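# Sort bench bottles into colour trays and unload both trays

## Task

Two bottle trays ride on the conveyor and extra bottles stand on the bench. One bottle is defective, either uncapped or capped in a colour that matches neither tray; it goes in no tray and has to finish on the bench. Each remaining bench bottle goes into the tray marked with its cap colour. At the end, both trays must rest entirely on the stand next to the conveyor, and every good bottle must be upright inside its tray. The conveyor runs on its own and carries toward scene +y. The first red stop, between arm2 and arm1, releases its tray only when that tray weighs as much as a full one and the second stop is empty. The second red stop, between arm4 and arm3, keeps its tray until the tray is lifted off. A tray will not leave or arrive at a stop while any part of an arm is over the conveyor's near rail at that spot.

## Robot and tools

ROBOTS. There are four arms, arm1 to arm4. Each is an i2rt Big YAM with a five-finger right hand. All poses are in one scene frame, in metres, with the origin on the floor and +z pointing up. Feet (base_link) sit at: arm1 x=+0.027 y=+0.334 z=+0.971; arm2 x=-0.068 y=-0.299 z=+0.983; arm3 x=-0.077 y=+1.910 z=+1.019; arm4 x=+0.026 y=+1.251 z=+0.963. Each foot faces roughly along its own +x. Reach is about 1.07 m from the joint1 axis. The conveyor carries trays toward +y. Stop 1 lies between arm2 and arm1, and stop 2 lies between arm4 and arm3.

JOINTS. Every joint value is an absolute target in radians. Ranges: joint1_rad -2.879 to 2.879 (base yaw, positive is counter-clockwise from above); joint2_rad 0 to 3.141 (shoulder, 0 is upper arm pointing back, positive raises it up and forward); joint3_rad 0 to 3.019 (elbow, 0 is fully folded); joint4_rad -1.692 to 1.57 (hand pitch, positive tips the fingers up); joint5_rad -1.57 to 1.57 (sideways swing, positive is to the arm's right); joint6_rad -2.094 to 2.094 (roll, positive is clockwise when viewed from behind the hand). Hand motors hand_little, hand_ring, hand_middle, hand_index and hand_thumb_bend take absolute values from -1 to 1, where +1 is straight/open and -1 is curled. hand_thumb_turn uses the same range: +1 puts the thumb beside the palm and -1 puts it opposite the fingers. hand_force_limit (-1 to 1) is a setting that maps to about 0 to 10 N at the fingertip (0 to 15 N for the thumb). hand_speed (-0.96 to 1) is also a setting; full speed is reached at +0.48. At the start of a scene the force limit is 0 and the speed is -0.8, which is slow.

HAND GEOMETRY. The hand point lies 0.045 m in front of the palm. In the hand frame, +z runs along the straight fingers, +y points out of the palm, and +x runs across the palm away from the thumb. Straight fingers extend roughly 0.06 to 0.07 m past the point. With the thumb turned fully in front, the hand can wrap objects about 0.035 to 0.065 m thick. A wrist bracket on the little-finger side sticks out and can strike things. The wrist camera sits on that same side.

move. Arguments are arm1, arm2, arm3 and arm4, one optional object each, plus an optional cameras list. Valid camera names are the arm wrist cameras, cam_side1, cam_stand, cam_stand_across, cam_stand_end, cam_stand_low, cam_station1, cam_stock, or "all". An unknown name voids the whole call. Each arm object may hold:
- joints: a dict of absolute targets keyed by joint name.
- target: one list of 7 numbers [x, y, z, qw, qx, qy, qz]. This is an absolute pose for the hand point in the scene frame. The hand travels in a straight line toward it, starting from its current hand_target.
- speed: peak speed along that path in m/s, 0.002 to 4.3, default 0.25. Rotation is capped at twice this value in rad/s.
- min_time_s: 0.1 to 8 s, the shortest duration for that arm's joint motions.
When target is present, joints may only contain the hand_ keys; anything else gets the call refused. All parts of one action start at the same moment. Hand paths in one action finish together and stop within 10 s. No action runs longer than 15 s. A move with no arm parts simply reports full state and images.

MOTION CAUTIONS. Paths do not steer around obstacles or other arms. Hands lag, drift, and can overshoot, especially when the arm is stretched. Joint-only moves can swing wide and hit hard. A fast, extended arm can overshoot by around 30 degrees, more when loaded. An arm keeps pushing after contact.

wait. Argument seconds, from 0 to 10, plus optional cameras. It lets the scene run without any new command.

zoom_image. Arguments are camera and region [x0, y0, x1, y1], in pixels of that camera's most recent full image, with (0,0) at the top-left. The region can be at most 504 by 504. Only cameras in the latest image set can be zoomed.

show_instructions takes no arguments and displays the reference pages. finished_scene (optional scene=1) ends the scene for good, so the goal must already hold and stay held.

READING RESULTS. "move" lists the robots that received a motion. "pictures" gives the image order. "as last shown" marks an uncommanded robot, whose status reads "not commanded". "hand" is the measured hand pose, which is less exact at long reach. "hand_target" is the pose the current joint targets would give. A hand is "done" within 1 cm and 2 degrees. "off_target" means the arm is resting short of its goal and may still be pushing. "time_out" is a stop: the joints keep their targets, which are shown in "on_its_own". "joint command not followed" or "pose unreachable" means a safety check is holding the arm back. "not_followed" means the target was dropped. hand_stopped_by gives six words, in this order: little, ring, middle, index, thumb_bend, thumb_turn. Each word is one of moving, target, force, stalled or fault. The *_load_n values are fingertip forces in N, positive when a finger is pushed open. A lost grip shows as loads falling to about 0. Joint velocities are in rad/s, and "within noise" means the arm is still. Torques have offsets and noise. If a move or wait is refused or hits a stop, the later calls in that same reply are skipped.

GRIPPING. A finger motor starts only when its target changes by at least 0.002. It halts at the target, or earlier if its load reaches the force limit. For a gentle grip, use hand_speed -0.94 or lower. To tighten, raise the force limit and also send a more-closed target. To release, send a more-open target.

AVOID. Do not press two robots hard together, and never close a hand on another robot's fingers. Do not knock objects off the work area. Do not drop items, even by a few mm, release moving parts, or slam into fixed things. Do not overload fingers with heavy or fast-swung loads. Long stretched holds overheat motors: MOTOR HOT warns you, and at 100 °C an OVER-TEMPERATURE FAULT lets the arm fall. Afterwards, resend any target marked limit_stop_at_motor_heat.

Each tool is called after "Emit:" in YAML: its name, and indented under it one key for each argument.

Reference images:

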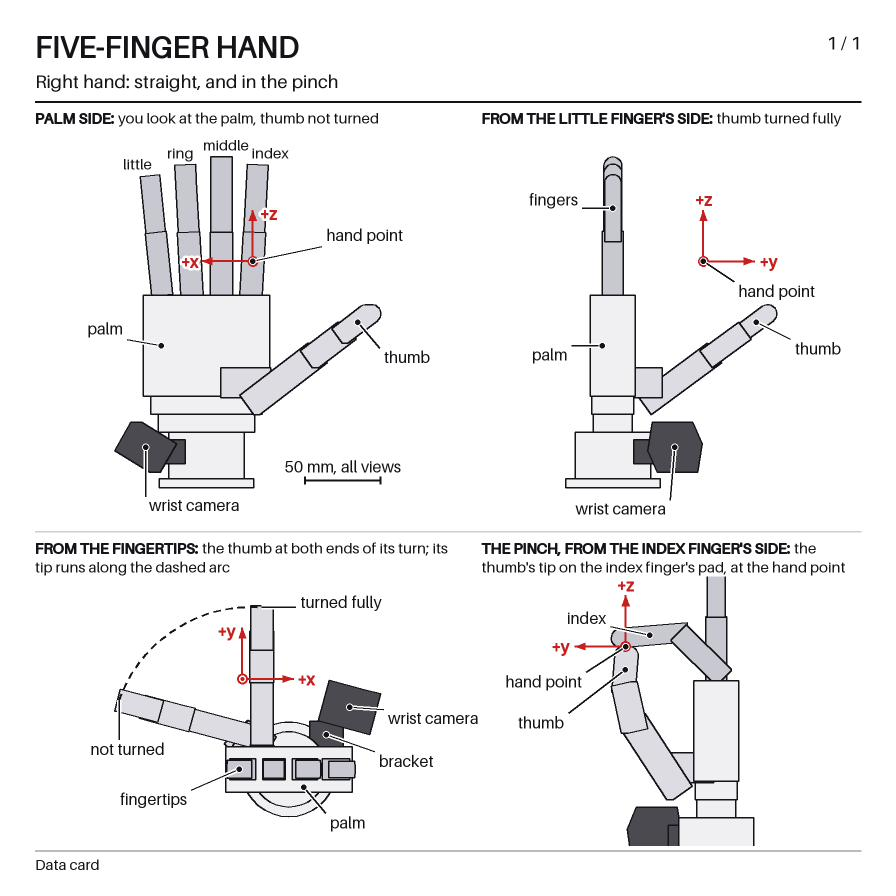

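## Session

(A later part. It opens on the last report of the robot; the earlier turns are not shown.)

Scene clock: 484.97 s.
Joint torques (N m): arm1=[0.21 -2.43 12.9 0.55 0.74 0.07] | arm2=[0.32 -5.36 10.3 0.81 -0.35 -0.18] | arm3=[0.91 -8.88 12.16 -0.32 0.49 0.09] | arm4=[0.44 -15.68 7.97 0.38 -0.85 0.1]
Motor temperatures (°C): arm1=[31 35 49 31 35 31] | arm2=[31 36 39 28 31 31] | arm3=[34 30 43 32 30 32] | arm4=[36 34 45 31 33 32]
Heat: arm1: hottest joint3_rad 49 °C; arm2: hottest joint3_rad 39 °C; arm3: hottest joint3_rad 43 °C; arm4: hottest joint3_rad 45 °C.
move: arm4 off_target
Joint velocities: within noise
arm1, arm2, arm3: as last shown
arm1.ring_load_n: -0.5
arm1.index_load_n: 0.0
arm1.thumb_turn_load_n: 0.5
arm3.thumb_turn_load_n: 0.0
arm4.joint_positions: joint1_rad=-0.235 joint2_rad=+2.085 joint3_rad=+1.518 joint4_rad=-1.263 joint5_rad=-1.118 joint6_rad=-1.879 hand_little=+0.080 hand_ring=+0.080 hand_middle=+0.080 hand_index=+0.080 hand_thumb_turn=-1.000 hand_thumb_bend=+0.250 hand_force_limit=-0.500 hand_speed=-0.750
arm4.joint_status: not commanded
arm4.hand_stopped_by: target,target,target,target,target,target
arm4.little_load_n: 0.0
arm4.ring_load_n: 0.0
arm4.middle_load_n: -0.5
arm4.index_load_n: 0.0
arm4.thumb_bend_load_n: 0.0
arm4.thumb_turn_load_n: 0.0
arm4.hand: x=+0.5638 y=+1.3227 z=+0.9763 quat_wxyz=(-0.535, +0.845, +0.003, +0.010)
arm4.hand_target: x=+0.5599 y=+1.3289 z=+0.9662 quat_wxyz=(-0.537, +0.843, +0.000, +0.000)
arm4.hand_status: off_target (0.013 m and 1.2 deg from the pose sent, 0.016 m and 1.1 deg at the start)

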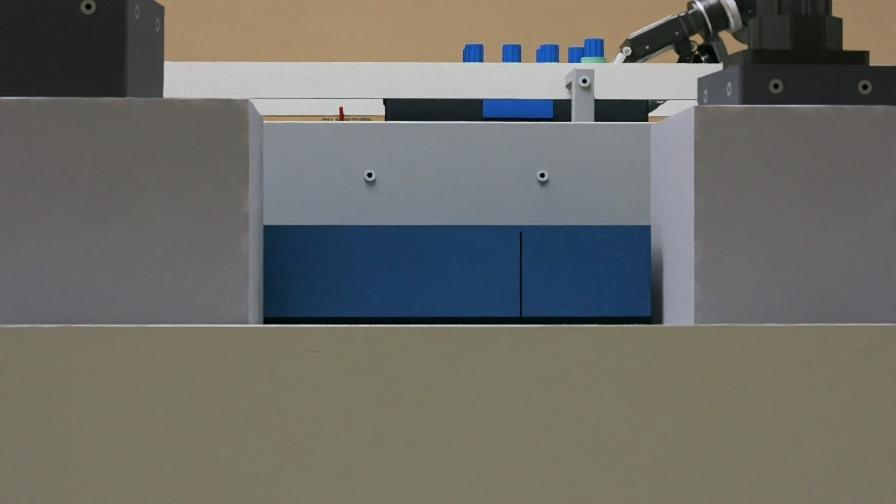

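Emit:
move:
  arm4: {"joints": {"hand_index": -0.2, "hand_middle": -0.2, "hand_ring": -0.2, "hand_little": -0.2, "hand_thumb_bend": 0.0, "hand_speed": -0.85, "hand_force_limit": -0.6}}
  cameras: ["cam_stand_across", "cam_stand", "arm4_cam_wrist"]

Emit:
zoom_image:
  camera: "cam_stand_across"
  region: [560, 0, 720, 140]

Emit:
zoom_image:
  camera: "cam_stand"
  region: [200, 320, 360, 460]

Scene clock: 486.50 s.
Joint torques (N m): arm1=[0.26 -2.37 12.89 0.57 0.74 0.07] | arm2=[0.44 -5.48 10.24 0.81 -0.36 -0.18] | arm3=[0.91 -8.94 12.16 -0.32 0.5 0.09] | arm4=[0.44 -15.85 7.99 0.35 -0.79 0.1]
Motor temperatures (°C): arm1=[31 35 49 30 35 31] | arm2=[31 36 39 28 31 31] | arm3=[34 30 43 32 30 32] | arm4=[36 35 45 31 33 32]
Heat: arm1: hottest joint3_rad 49 °C; arm2: hottest joint3_rad 39 °C; arm3: hottest joint3_rad 43 °C; arm4: hottest joint3_rad 45 °C.
move: arm4 off_target
Joint velocities: within noise
arm1.joint_positions: joint1_rad=+1.254 joint2_rad=+0.889 joint3_rad=+0.695 joint4_rad=-1.039 joint5_rad=+0.923 joint6_rad=+1.112 hand_little=+1.000 hand_ring=+1.000 hand_middle=+1.000 hand_index=+1.000 hand_thumb_turn=-1.000 hand_thumb_bend=+1.000 hand_force_limit=+0.000 hand_speed=-0.850
arm1.joint_status: not commanded
arm1.hand_stopped_by: target,target,target,target,target,target
arm1.little_load_n: -0.5
arm1.ring_load_n: 0.0
arm1.middle_load_n: 0.0
arm1.index_load_n: 0.0
arm1.thumb_bend_load_n: 0.0
arm1.thumb_turn_load_n: 0.0
arm1.hand: x=+0.2176 y=+0.5859 z=+1.1316 quat_wxyz=(-0.313, +0.635, -0.623, +0.333)
arm1.hand_target: x=+0.2198 y=+0.5994 z=+1.1500 quat_wxyz=(-0.327, +0.627, -0.627, +0.326)
arm1.hand_status: not commanded
arm2.joint_positions: joint1_rad=-0.688 joint2_rad=+0.903 joint3_rad=+0.532 joint4_rad=-0.432 joint5_rad=-0.661 joint6_rad=-0.557 hand_little=+1.000 hand_ring=+1.000 hand_middle=+0.500 hand_index=+0.500 hand_thumb_turn=-1.000 hand_thumb_bend=+0.900 hand_force_limit=+0.000 hand_speed=+0.300
arm2.joint_status: not commanded
arm2.hand_stopped_by: target,target,target,target,target,target
arm2.little_load_n: 0.0
arm2.ring_load_n: 0.0
arm2.middle_load_n: 0.0
arm2.index_load_n: 0.0
arm2.thumb_bend_load_n: 0.0
arm2.thumb_turn_load_n: 0.0
arm2.hand: x=+0.2239 y=-0.4516 z=+1.1021 quat_wxyz=(-0.328, +0.626, -0.627, +0.328)
arm2.hand_target: x=+0.2201 y=-0.4499 z=+1.0999 quat_wxyz=(-0.326, +0.627, -0.627, +0.326)
arm2.hand_status: not commanded
arm3.joint_positions: joint1_rad=+0.110 joint2_rad=+1.586 joint3_rad=+1.551 joint4_rad=-1.502 joint5_rad=+1.148 joint6_rad=+1.529 hand_little=+1.000 hand_ring=+1.000 hand_middle=+1.000 hand_index=+1.000 hand_thumb_turn=+1.000 hand_thumb_bend=+1.000 hand_force_limit=+0.000 hand_speed=-0.800
arm3.joint_status: not commanded
arm3.hand_stopped_by: target,target,target,target,target,target
arm3.little_load_n: 0.0
arm3.ring_load_n: 0.0
arm3.middle_load_n: 0.0
arm3.index_load_n: 0.0
arm3.thumb_bend_load_n: 0.0
arm3.thumb_turn_load_n: -0.5
arm3.hand: x=+0.4388 y=+1.7530 z=+1.2966 quat_wxyz=(+0.004, +0.011, -0.842, +0.539)
arm3.hand_target: x=+0.4496 y=+1.7500 z=+1.3000 quat_wxyz=(-0.001, +0.000, -0.843, +0.537)
arm3.hand_status: not commanded
arm4.joint_positions: joint1_rad=-0.235 joint2_rad=+2.086 joint3_rad=+1.518 joint4_rad=-1.263 joint5_rad=-1.119 joint6_rad=-1.879 hand_little=-0.200 hand_ring=-0.196 hand_middle=-0.168 hand_index=-0.196 hand_thumb_turn=-1.000 hand_thumb_bend=+0.110 hand_force_limit=-0.600 hand_speed=-0.850
arm4.joint_status: hand_middle off_target (ended at -0.168, target -0.200); hand_thumb_bend off_target (ended at +0.110, target +0.000); the others done
arm4.hand_stopped_by: target,force,force,force,force,target
arm4.little_load_n: 0.0
arm4.ring_load_n: 4.5
arm4.middle_load_n: 4.0
arm4.index_load_n: 2.5
arm4.thumb_bend_load_n: 4.0
arm4.thumb_turn_load_n: 0.0
arm4.hand: x=+0.5637 y=+1.3229 z=+0.9760 quat_wxyz=(-0.536, +0.844, +0.003, +0.010)
arm4.hand_target: x=+0.5599 y=+1.3289 z=+0.9663 quat_wxyz=(-0.537, +0.843, +0.000, +0.000)
arm4.hand_status: not commanded
pictures: arm4_cam_wrist, cam_stand, cam_stand_across
arm4_cam_wrist: T_world_to_cam=[[0.24694, -0.3887, -0.88765, 1.24941], [-0.81775, -0.57506, 0.02432, 1.19281], [-0.5199, 0.71988, -0.45987, -0.09323]] pos_world=[0.61842, 1.2387, 1.03716]

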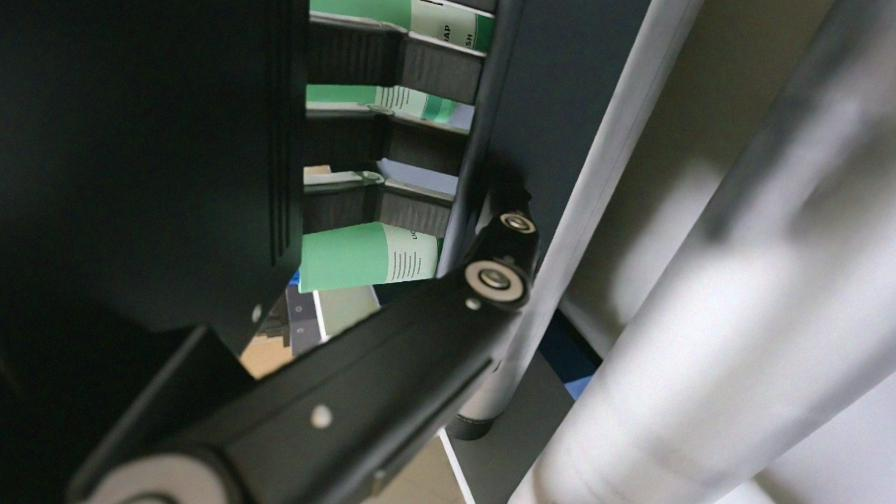

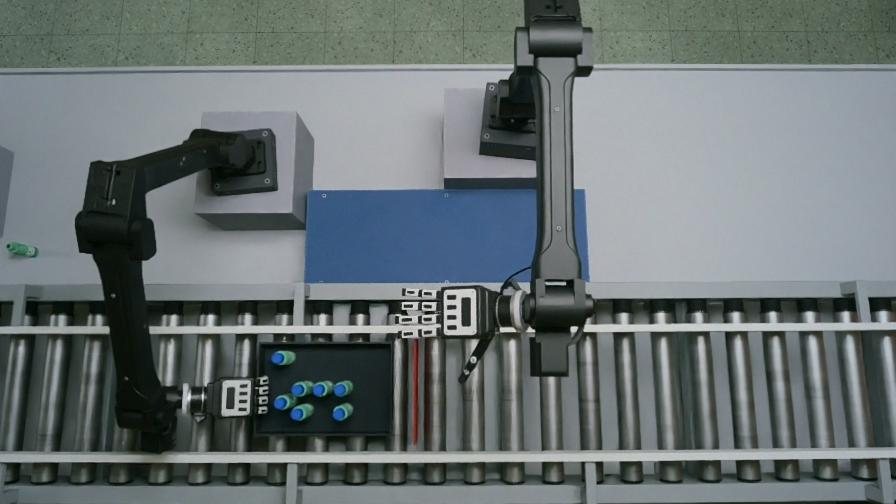

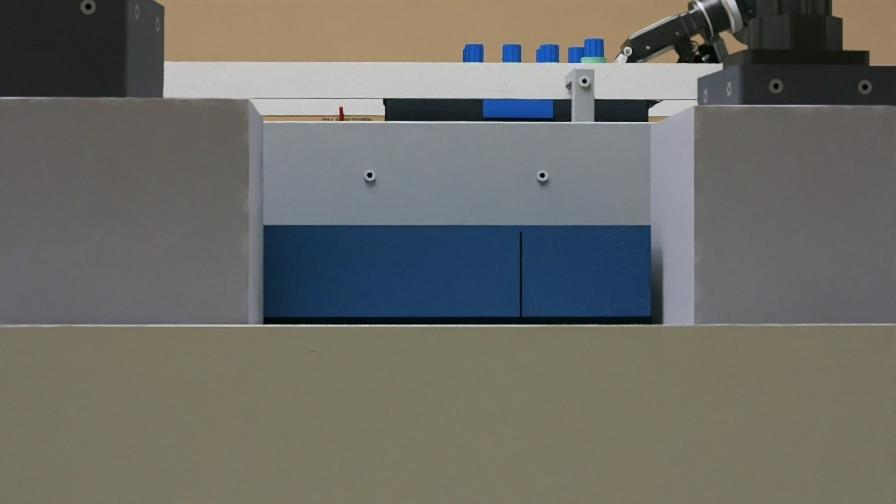

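Scaled by 3.150 from the camera's image (finer frame: 1280x720).

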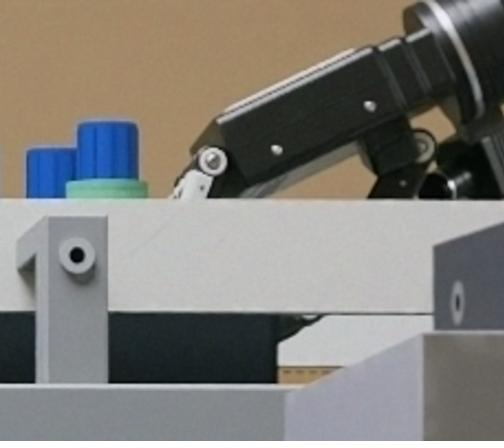

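Scaled by 3.150 from the camera's image (finer frame: 1280x720).

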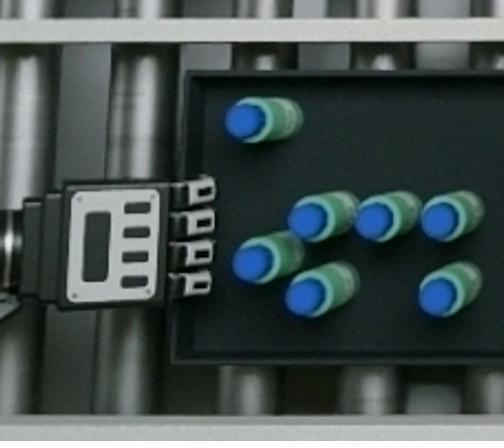

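Emit:
zoom_image:
  camera: "arm4_cam_wrist"
  region: [340, 100, 640, 400]

Scaled by 1.680 from the camera's image (finer frame: 1280x720).

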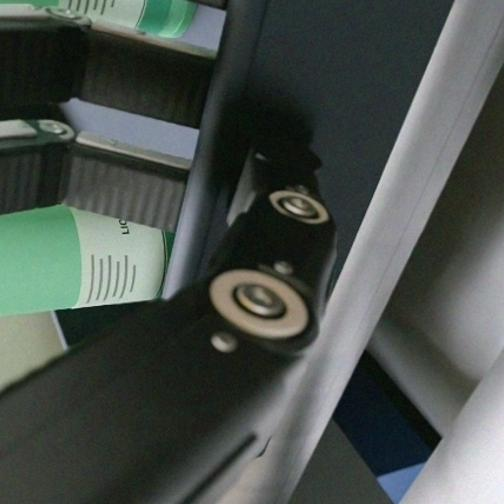

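Emit:
move:
  arm3: {"target": [0.60, 1.70, 1.18, 0, 0, 0.8434, -0.5373], "speed": 0.2, "joints": {"hand_thumb_turn": -1, "hand_thumb_bend": 0.25, "hand_index": 0.08, "hand_middle": 0.08, "hand_ring": 0.08, "hand_little": 0.08, "hand_speed": -0.3, "hand_force_limit": -0.2}}

Emit:
move:
  arm3: {"target": [0.60, 1.625, 1.06, 0, 0, 0.8434, -0.5373], "speed": 0.12}
  cameras: ["cam_stand_across", "cam_stand", "cam_stand_end"]

Emit:
zoom_image:
  camera: "cam_stand_across"
  region: [300, 0, 460, 140]

Emit:
zoom_image:
  camera: "cam_stand"
  region: [300, 300, 480, 460]

Scene clock: 489.20 s.
Joint torques (N m): arm1=[0.26 -2.43 12.89 0.57 0.74 0.07] | arm2=[0.38 -5.3 10.26 0.79 -0.36 -0.18] | arm3=[0.56 -14.86 12.07 0.29 0.49 -0.23] | arm4=[0.44 -15.74 8.01 0.35 -0.79 0.1]
Motor temperatures (°C): arm1=[31 35 49 30 35 31] | arm2=[31 36 39 28 31 31] | arm3=[34 30 44 32 30 32] | arm4=[36 35 45 31 33 32]
Heat: arm1: hottest joint3_rad 49 °C; arm2: hottest joint3_rad 39 °C; arm3: hottest joint3_rad 44 °C; arm4: hottest joint3_rad 45 °C.
move: arm3 off_target
Joint velocities: within noise
arm1, arm2, arm4: as last shown
arm1.little_load_n: 0.0
arm1.ring_load_n: 0.5
arm2.middle_load_n: -0.5
arm3.joint_positions: joint1_rad=+0.037 joint2_rad=+2.014 joint3_rad=+1.839 joint4_rad=-1.212 joint5_rad=+1.138 joint6_rad=+1.376 hand_little=+0.080 hand_ring=+0.080 hand_middle=+0.080 hand_index=+0.080 hand_thumb_turn=-1.000 hand_thumb_bend=+0.250 hand_force_limit=-0.200 hand_speed=-0.300
arm3.joint_status: all done
arm3.hand_stopped_by: target,target,target,target,target,target
arm3.little_load_n: 0.0
arm3.ring_load_n: 0.0
arm3.middle_load_n: 0.0
arm3.index_load_n: 0.0
arm3.thumb_bend_load_n: 0.0
arm3.thumb_turn_load_n: 0.0
arm3.hand: x=+0.5908 y=+1.7074 z=+1.1771 quat_wxyz=(+0.002, +0.004, -0.843, +0.538)
arm3.hand_target: x=+0.5995 y=+1.7001 z=+1.1801 quat_wxyz=(+0.000, +0.000, -0.843, +0.537)
arm3.hand_status: off_target (0.012 m and 0.6 deg from the pose sent, 0.206 m and 1.4 deg at the start)
arm4.ring_load_n: 4.0
pictures: none

Scene clock: 491.20 s.
Joint torques (N m): arm1=[0.21 -2.43 12.89 0.57 0.74 0.07] | arm2=[0.44 -5.42 10.32 0.8 -0.35 -0.18] | arm3=[0.91 -14.86 8.46 0.99 0.4 -0.2] | arm4=[0.44 -15.79 7.99 0.36 -0.79 0.1]
Motor temperatures (°C): arm1=[31 35 49 30 35 31] | arm2=[31 36 39 28 31 31] | arm3=[34 31 44 32 30 32] | arm4=[36 35 44 31 33 32]
Heat: arm1: hottest joint3_rad 49 °C; arm2: hottest joint3_rad 39 °C; arm3: hottest joint3_rad 44 °C; arm4: hottest joint3_rad 44 °C.
move: arm3 off_target
Joint velocities: within noise
arm1, arm2, arm4: as last shown
arm1.ring_load_n: 0.0
arm3.joint_positions: joint1_rad=-0.082 joint2_rad=+2.103 joint3_rad=+1.696 joint4_rad=-0.721 joint5_rad=+1.102 joint6_rad=+1.128 hand_little=+0.080 hand_ring=+0.080 hand_middle=+0.080 hand_index=+0.080 hand_thumb_turn=-1.000 hand_thumb_bend=+0.250 hand_force_limit=-0.200 hand_speed=-0.300
arm3.joint_status: not commanded
arm3.hand_stopped_by: target,target,target,target,target,target
arm3.little_load_n: 0.0
arm3.ring_load_n: 0.0
arm3.middle_load_n: 0.0
arm3.index_load_n: 0.0
arm3.thumb_bend_load_n: 0.0
arm3.thumb_turn_load_n: 0.0
arm3.hand: x=+0.6025 y=+1.6288 z=+1.0784 quat_wxyz=(-0.011, -0.008, -0.841, +0.540)
arm3.hand_target: x=+0.5995 y=+1.6252 z=+1.0601 quat_wxyz=(+0.000, +0.000, -0.843, +0.537)
arm3.hand_status: off_target (0.019 m and 1.7 deg from the pose sent, 0.143 m and 0.6 deg at the start)
arm4.little_load_n: 0.5
pictures: cam_stand, cam_stand_across, cam_stand_end

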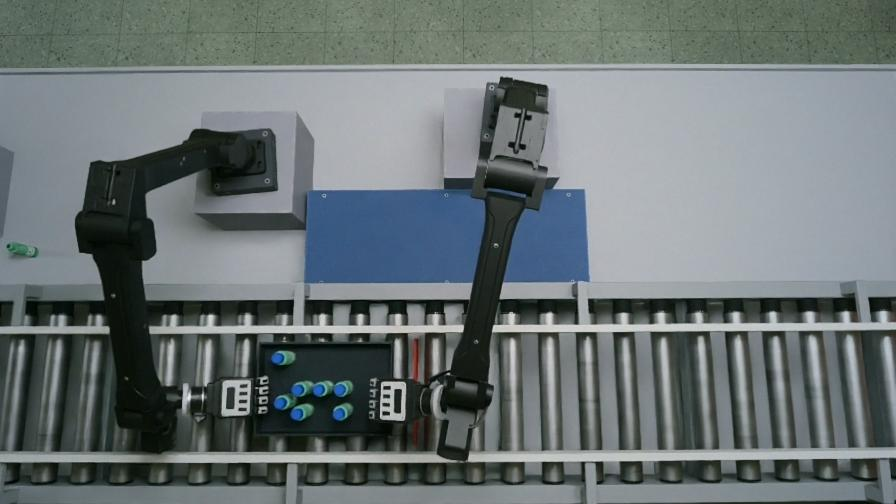

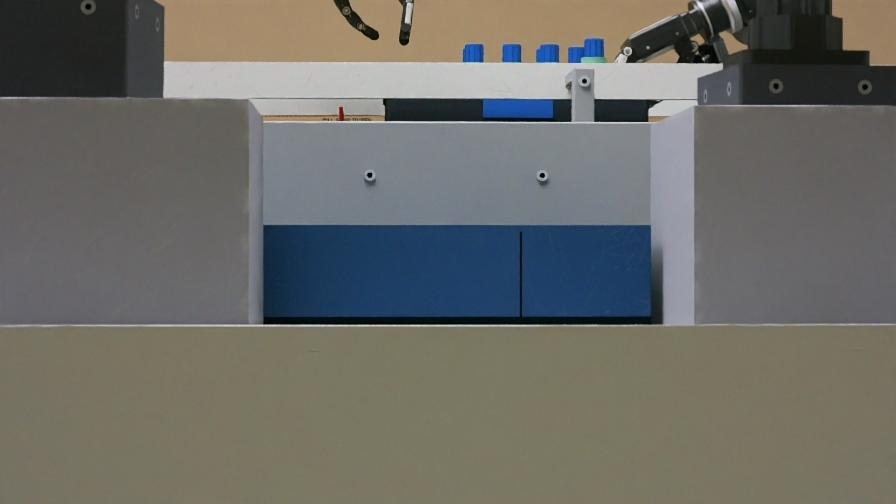

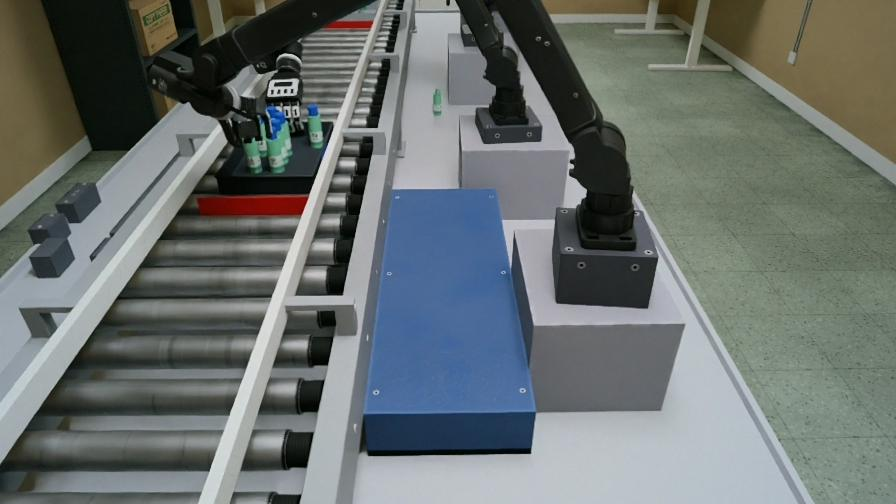

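Scaled by 3.150 from the camera's image (finer frame: 1280x720).

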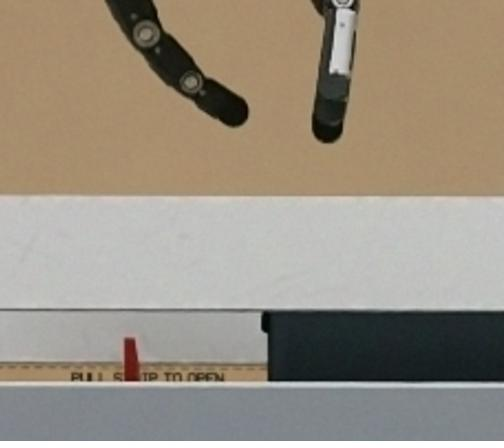

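Scaled by 2.800 from the camera's image (finer frame: 1280x720).

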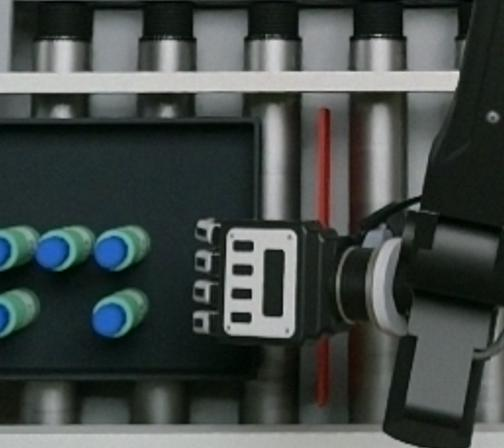

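Emit:
move:
  arm3: {"target": [0.590, 1.631, 1.015, 0, 0, 0.8434, -0.5373], "speed": 0.06}
  cameras: ["cam_stand_across", "cam_stand"]

Emit:
zoom_image:
  camera: "cam_stand_across"
  region: [300, 0, 460, 140]

Emit:
zoom_image:
  camera: "cam_stand"
  region: [300, 300, 480, 460]

Scene clock: 493.30 s.
Joint torques (N m): arm1=[0.26 -2.43 12.9 0.57 0.74 0.07] | arm2=[0.26 -5.36 10.25 0.77 -0.35 -0.18] | arm3=[1.32 -14.51 8.14 0.98 0.5 -0.1] | arm4=[0.38 -15.79 8.01 0.35 -0.79 0.11]
Motor temperatures (°C): arm1=[31 35 49 30 35 31] | arm2=[31 36 39 28 31 31] | arm3=[34 31 44 32 30 32] | arm4=[36 35 44 31 33 32]
Heat: arm1: hottest joint3_rad 49 °C; arm2: hottest joint3_rad 39 °C; arm3: hottest joint3_rad 44 °C; arm4: hottest joint3_rad 44 °C.
move: arm3 off_target
Joint velocities: within noise
arm1, arm2, arm4: as last shown
arm2.middle_load_n: 0.0
arm3.joint_positions: joint1_rad=-0.082 joint2_rad=+2.133 joint3_rad=+1.623 joint4_rad=-0.623 joint5_rad=+1.102 joint6_rad=+1.128 hand_little=+0.080 hand_ring=+0.080 hand_middle=+0.080 hand_index=+0.080 hand_thumb_turn=-1.000 hand_thumb_bend=+0.250 hand_force_limit=-0.200 hand_speed=-0.300
arm3.joint_status: not commanded
arm3.hand_stopped_by: target,target,target,target,target,target
arm3.little_load_n: 0.0
arm3.ring_load_n: 0.0
arm3.middle_load_n: 0.0
arm3.index_load_n: 0.0
arm3.thumb_bend_load_n: 0.0
arm3.thumb_turn_load_n: 0.5
arm3.hand: x=+0.5920 y=+1.6311 z=+1.0348 quat_wxyz=(-0.009, -0.006, -0.842, +0.540)
arm3.hand_target: x=+0.5895 y=+1.6312 z=+1.0154 quat_wxyz=(+0.000, +0.000, -0.843, +0.537)
arm3.hand_status: off_target (0.020 m and 1.3 deg from the pose sent, 0.065 m and 1.7 deg at the start)
arm4.little_load_n: 0.0
arm4.ring_load_n: 4.5
arm4.index_load_n: 3.0
pictures: cam_stand, cam_stand_across

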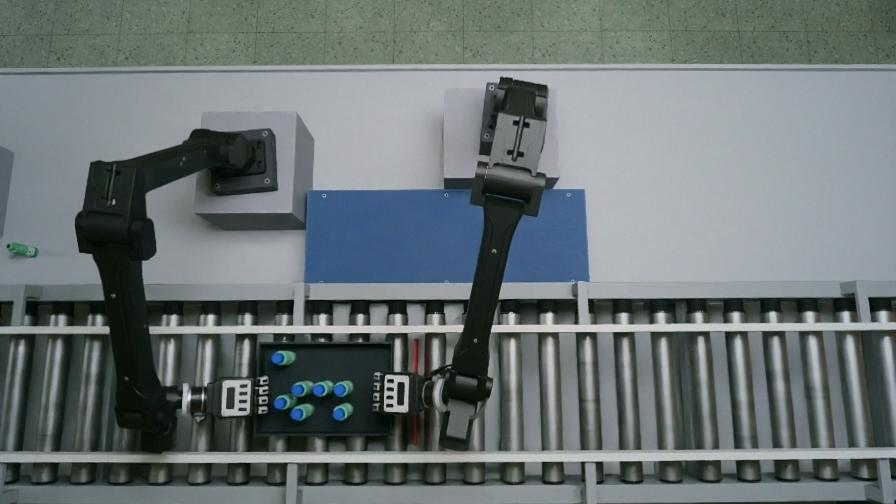

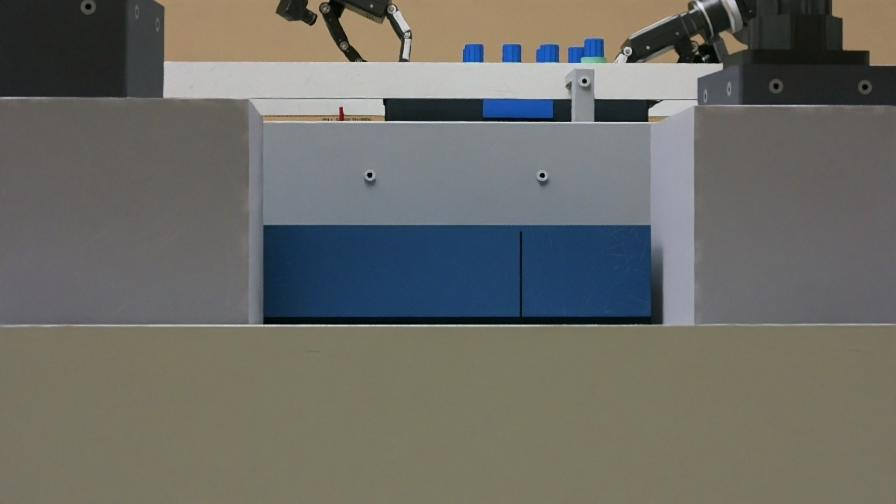

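Scaled by 3.150 from the camera's image (finer frame: 1280x720).

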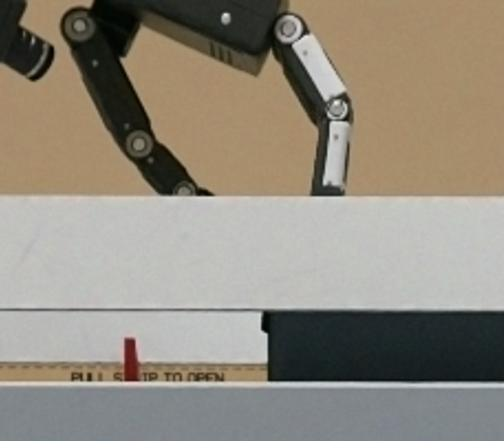

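Scaled by 2.800 from the camera's image (finer frame: 1280x720).

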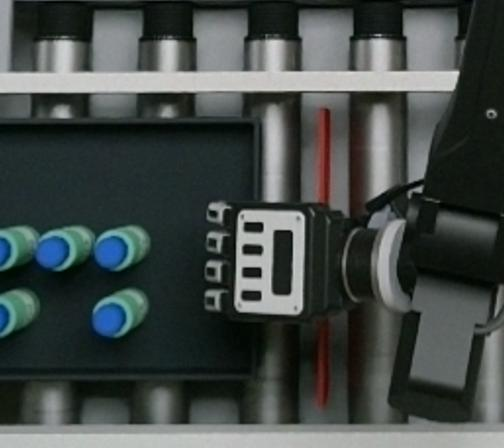

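Emit:
move:
  arm3: {"target": [0.590, 1.6315, 0.975, 0, 0, 0.8434, -0.5373], "speed": 0.04}
  cameras: ["cam_stand_across", "cam_stand_low"]

Emit:
zoom_image:
  camera: "cam_stand_across"
  region: [300, 0, 460, 140]

Scene clock: 495.13 s.
Joint torques (N m): arm1=[0.26 -2.43 12.89 0.57 0.74 0.07] | arm2=[0.32 -5.42 10.3 0.75 -0.35 -0.19] | arm3=[1.32 -14.68 7.53 0.99 0.5 -0.1] | arm4=[0.38 -15.79 8.01 0.36 -0.79 0.1]
Motor temperatures (°C): arm1=[31 35 49 30 35 31] | arm2=[31 36 39 28 31 31] | arm3=[34 31 44 32 30 32] | arm4=[36 35 44 31 33 32]
Heat: arm1: hottest joint3_rad 49 °C; arm2: hottest joint3_rad 39 °C; arm3: hottest joint3_rad 44 °C; arm4: hottest joint3_rad 44 °C.
move: arm3 off_target
Joint velocities: within noise
arm1, arm2, arm4: as last shown
arm1.little_load_n: -0.5
arm3.joint_positions: joint1_rad=-0.082 joint2_rad=+2.190 joint3_rad=+1.609 joint4_rad=-0.550 joint5_rad=+1.102 joint6_rad=+1.128 hand_little=+0.080 hand_ring=+0.080 hand_middle=+0.080 hand_index=+0.080 hand_thumb_turn=-1.000 hand_thumb_bend=+0.250 hand_force_limit=-0.200 hand_speed=-0.300
arm3.joint_status: not commanded
arm3.hand_stopped_by: target,target,target,target,target,target
arm3.little_load_n: 0.0
arm3.ring_load_n: 0.0
arm3.middle_load_n: 0.0
arm3.index_load_n: 0.0
arm3.thumb_bend_load_n: 0.0
arm3.thumb_turn_load_n: 0.0
arm3.hand: x=+0.5938 y=+1.6310 z=+0.9969 quat_wxyz=(-0.010, -0.007, -0.842, +0.540)
arm3.hand_target: x=+0.5894 y=+1.6317 z=+0.9754 quat_wxyz=(+0.000, +0.000, -0.843, +0.537)
arm3.hand_status: off_target (0.022 m and 1.5 deg from the pose sent, 0.060 m and 1.3 deg at the start)
arm4.ring_load_n: 4.0
arm4.index_load_n: 2.5

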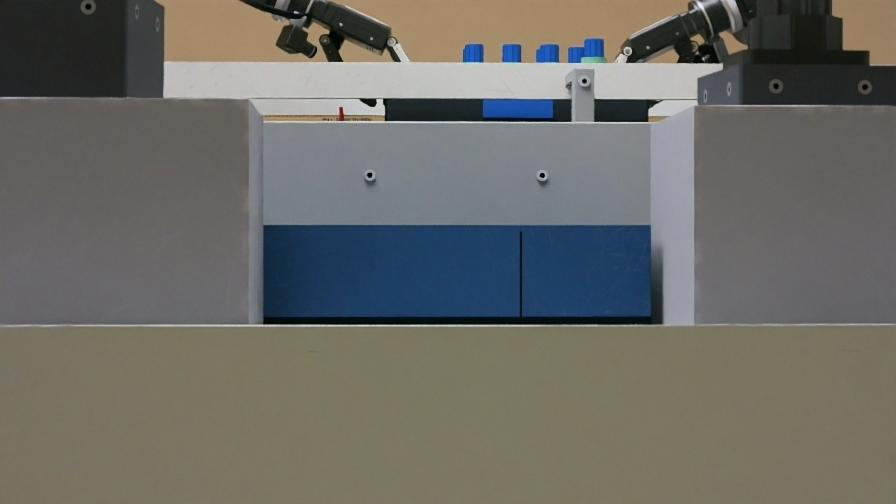

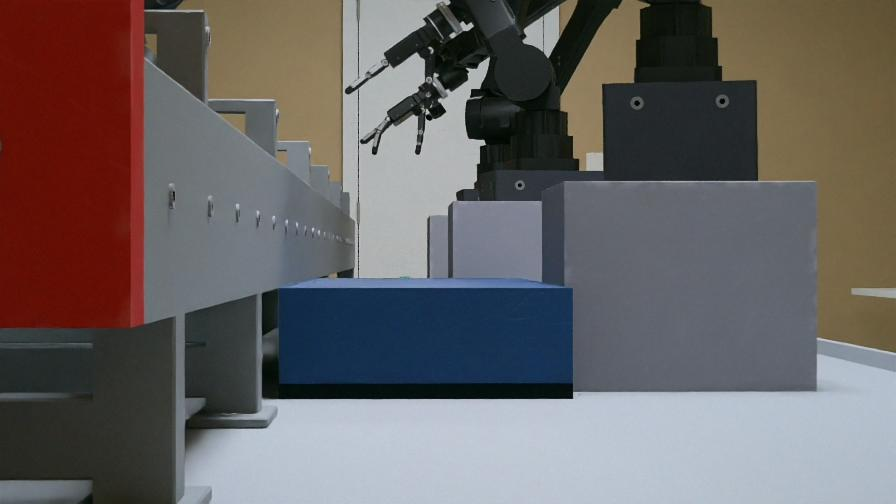

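Scaled by 3.150 from the camera's image (finer frame: 1280x720).

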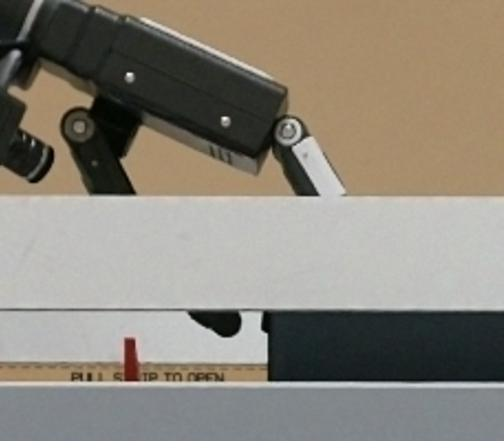

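Emit:
zoom_image:
  camera: "cam_stand_across"
  region: [350, 80, 410, 130]

Emit:
zoom_image:
  camera: "cam_stand_across"
  region: [620, 80, 680, 130]

Scaled by 8.400 from the camera's image (finer frame: 1280x720).

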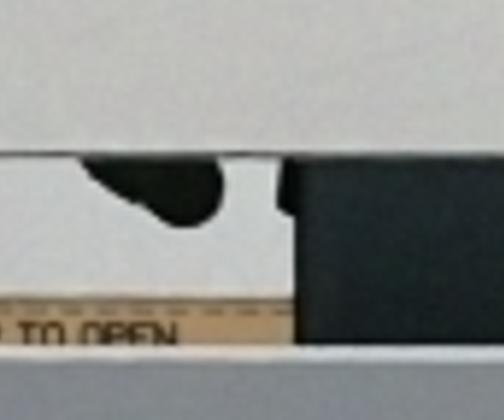

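Scaled by 8.400 from the camera's image (finer frame: 1280x720).

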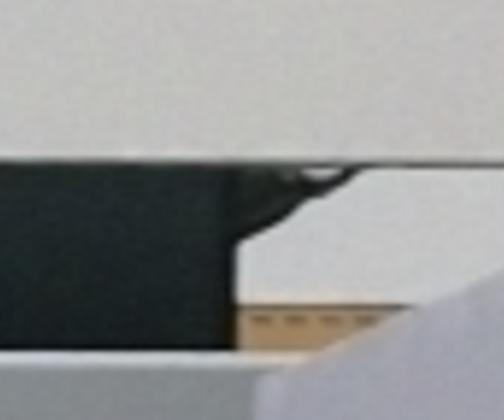

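Emit:
move:
  arm3: {"target": [0.589, 1.6315, 0.963, 0, 0, 0.8434, -0.5373], "speed": 0.04}
  cameras: ["cam_stand_across"]

Emit:
zoom_image:
  camera: "cam_stand_across"
  region: [350, 50, 440, 130]

Scene clock: 497.37 s.
Joint torques (N m): arm1=[0.26 -2.43 12.9 0.55 0.74 0.08] | arm2=[0.26 -5.42 10.28 0.77 -0.35 -0.18] | arm3=[1.32 -14.86 7.5 0.98 0.5 -0.11] | arm4=[0.44 -15.79 8.01 0.36 -0.79 0.1]
Motor temperatures (°C): arm1=[31 35 49 30 35 31] | arm2=[31 36 39 28 31 31] | arm3=[34 31 44 32 30 32] | arm4=[36 35 44 31 33 32]
Heat: arm1: hottest joint3_rad 49 °C; arm2: hottest joint3_rad 39 °C; arm3: hottest joint3_rad 44 °C; arm4: hottest joint3_rad 44 °C.
move: arm3 off_target
Joint velocities: within noise
arm1, arm2, arm4: as last shown
arm1.little_load_n: 0.0
arm1.middle_load_n: -0.5
arm3.joint_positions: joint1_rad=-0.082 joint2_rad=+2.208 joint3_rad=+1.603 joint4_rad=-0.526 joint5_rad=+1.102 joint6_rad=+1.128 hand_little=+0.080 hand_ring=+0.080 hand_middle=+0.080 hand_index=+0.080 hand_thumb_turn=-1.000 hand_thumb_bend=+0.250 hand_force_limit=-0.200 hand_speed=-0.300
arm3.joint_status: not commanded
arm3.hand_stopped_by: target,target,target,target,target,target
arm3.little_load_n: 0.0
arm3.ring_load_n: 0.0
arm3.middle_load_n: 0.0
arm3.index_load_n: 0.0
arm3.thumb_bend_load_n: 0.0
arm3.thumb_turn_load_n: 0.0
arm3.hand: x=+0.5930 y=+1.6312 z=+0.9843 quat_wxyz=(-0.010, -0.007, -0.842, +0.540)
arm3.hand_target: x=+0.5884 y=+1.6317 z=+0.9633 quat_wxyz=(+0.000, +0.000, -0.843, +0.537)
arm3.hand_status: off_target (0.022 m and 1.4 deg from the pose sent, 0.034 m and 1.5 deg at the start)
arm4.ring_load_n: 4.5

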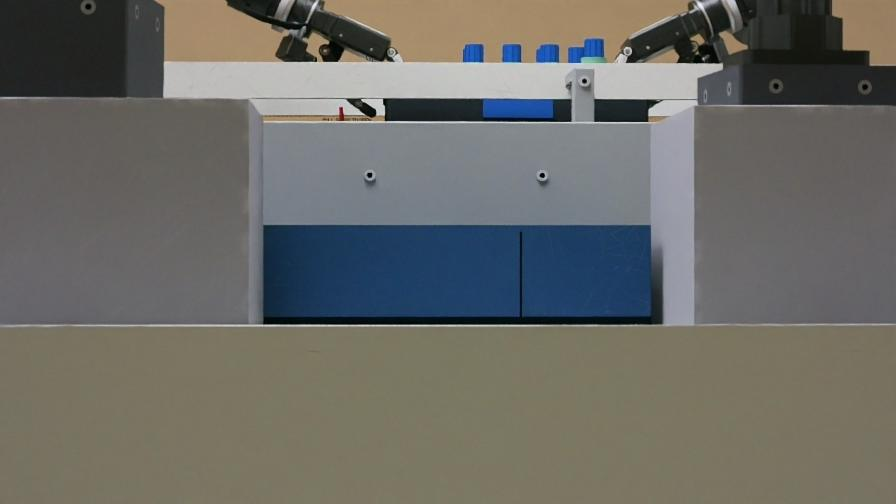

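Scaled by 5.600 from the camera's image (finer frame: 1280x720).

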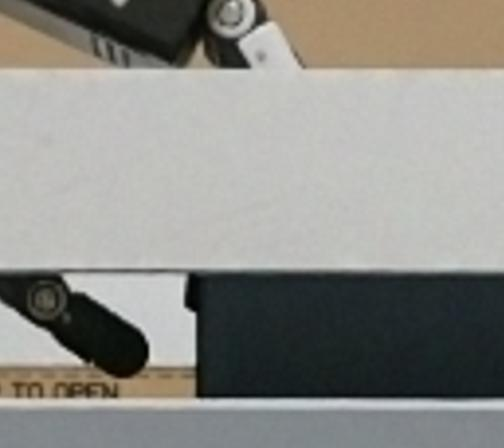

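Emit:
move:
  arm3: {"joints": {"hand_index": -0.2, "hand_middle": -0.2, "hand_ring": -0.2, "hand_little": -0.2, "hand_thumb_bend": 0.0, "hand_speed": -0.85, "hand_force_limit": -0.6}}
  cameras: ["cam_stand_across", "cam_stand", "arm3_cam_wrist"]

Emit:
zoom_image:
  camera: "cam_stand_across"
  region: [350, 50, 440, 130]

Emit:
zoom_image:
  camera: "cam_stand"
  region: [220, 310, 440, 460]

Scene clock: 500.13 s.
Joint torques (N m): arm1=[0.21 -2.37 12.89 0.55 0.74 0.07] | arm2=[0.38 -5.42 10.26 0.76 -0.35 -0.19] | arm3=[1.49 -14.92 7.49 0.83 0.49 -0.1] | arm4=[0.44 -15.74 8.01 0.36 -0.79 0.1]
Motor temperatures (°C): arm1=[31 35 49 30 35 31] | arm2=[31 36 39 28 31 31] | arm3=[34 31 44 32 30 32] | arm4=[36 35 44 31 33 32]
Heat: arm1: hottest joint3_rad 49 °C; arm2: hottest joint3_rad 39 °C; arm3: hottest joint3_rad 44 °C; arm4: hottest joint3_rad 44 °C.
move: arm3 off_target
Joint velocities: within noise
arm1, arm2, arm4: as last shown
arm1.middle_load_n: 0.0
arm3.joint_positions: joint1_rad=-0.085 joint2_rad=+2.209 joint3_rad=+1.603 joint4_rad=-0.522 joint5_rad=+1.102 joint6_rad=+1.128 hand_little=-0.168 hand_ring=-0.112 hand_middle=-0.085 hand_index=-0.140 hand_thumb_turn=-1.000 hand_thumb_bend=+0.022 hand_force_limit=-0.600 hand_speed=-0.850
arm3.joint_status: hand_little off_target (ended at -0.168, target -0.200); hand_ring off_target (ended at -0.112, target -0.200); hand_middle off_target (ended at -0.085, target -0.200); hand_index off_target (ended at -0.140, target -0.200); hand_thumb_bend off_target (ended at +0.022, target +0.000); the others done
arm3.hand_stopped_by: force,force,force,force,force,target
arm3.little_load_n: 3.0
arm3.ring_load_n: 0.0
arm3.middle_load_n: 0.0
arm3.index_load_n: 1.0
arm3.thumb_bend_load_n: 2.5
arm3.thumb_turn_load_n: 0.0
arm3.hand: x=+0.5927 y=+1.6291 z=+0.9838 quat_wxyz=(-0.010, -0.009, -0.842, +0.540)
arm3.hand_target: x=+0.5884 y=+1.6317 z=+0.9633 quat_wxyz=(+0.000, +0.000, -0.843, +0.537)
arm3.hand_status: not commanded
pictures: arm3_cam_wrist, cam_stand, cam_stand_across
arm3_cam_wrist: T_world_to_cam=[[-0.18066, 0.38669, -0.90434, 0.36869], [0.8528, 0.51966, 0.05183, -1.40167], [0.48999, -0.76186, -0.42366, 1.48277]] pos_world=[0.53542, 1.71548, 1.03426]

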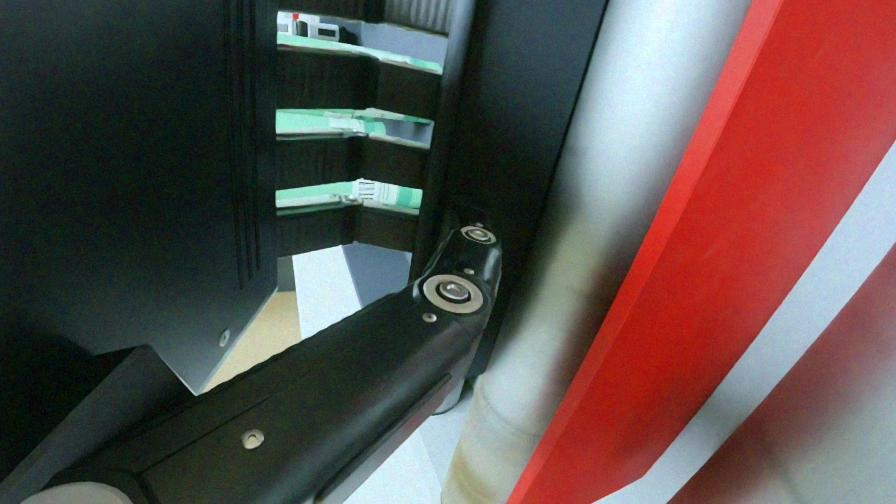

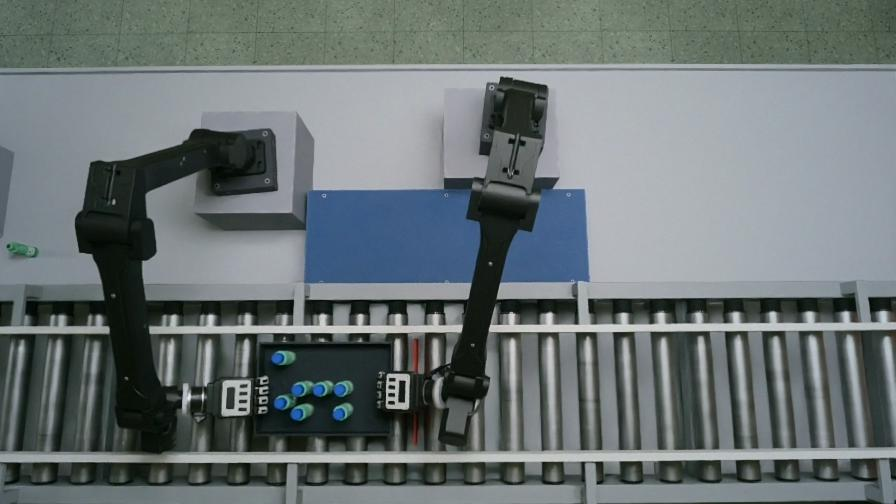

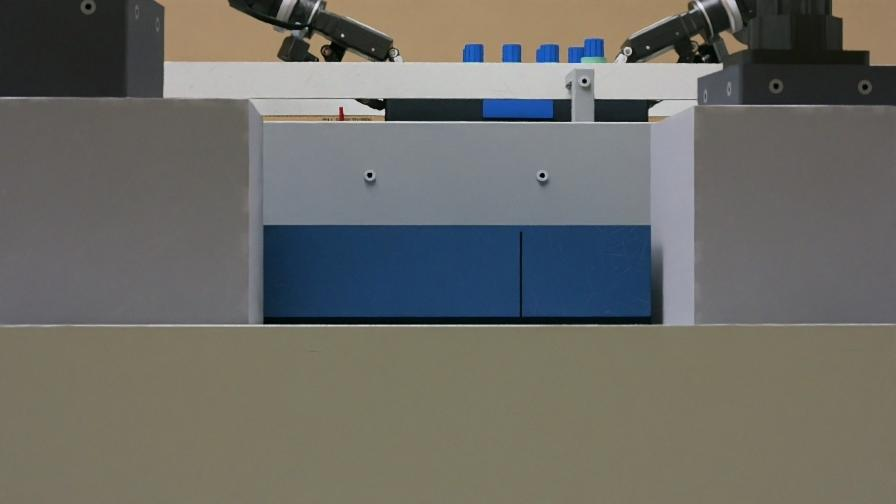

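Scaled by 5.600 from the camera's image (finer frame: 1280x720).

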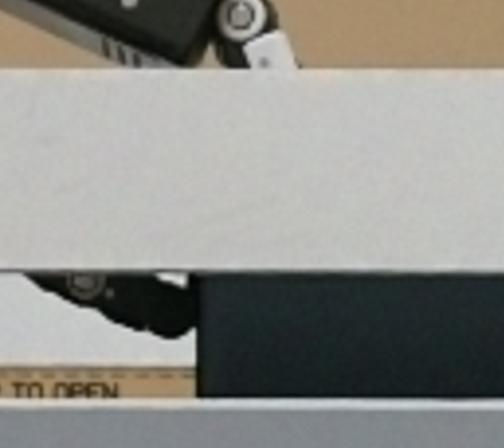

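Scaled by 2.291 from the camera's image (finer frame: 1280x720).

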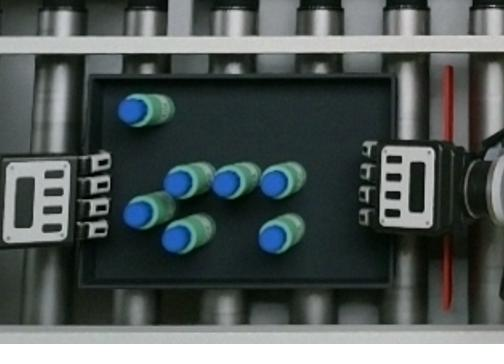

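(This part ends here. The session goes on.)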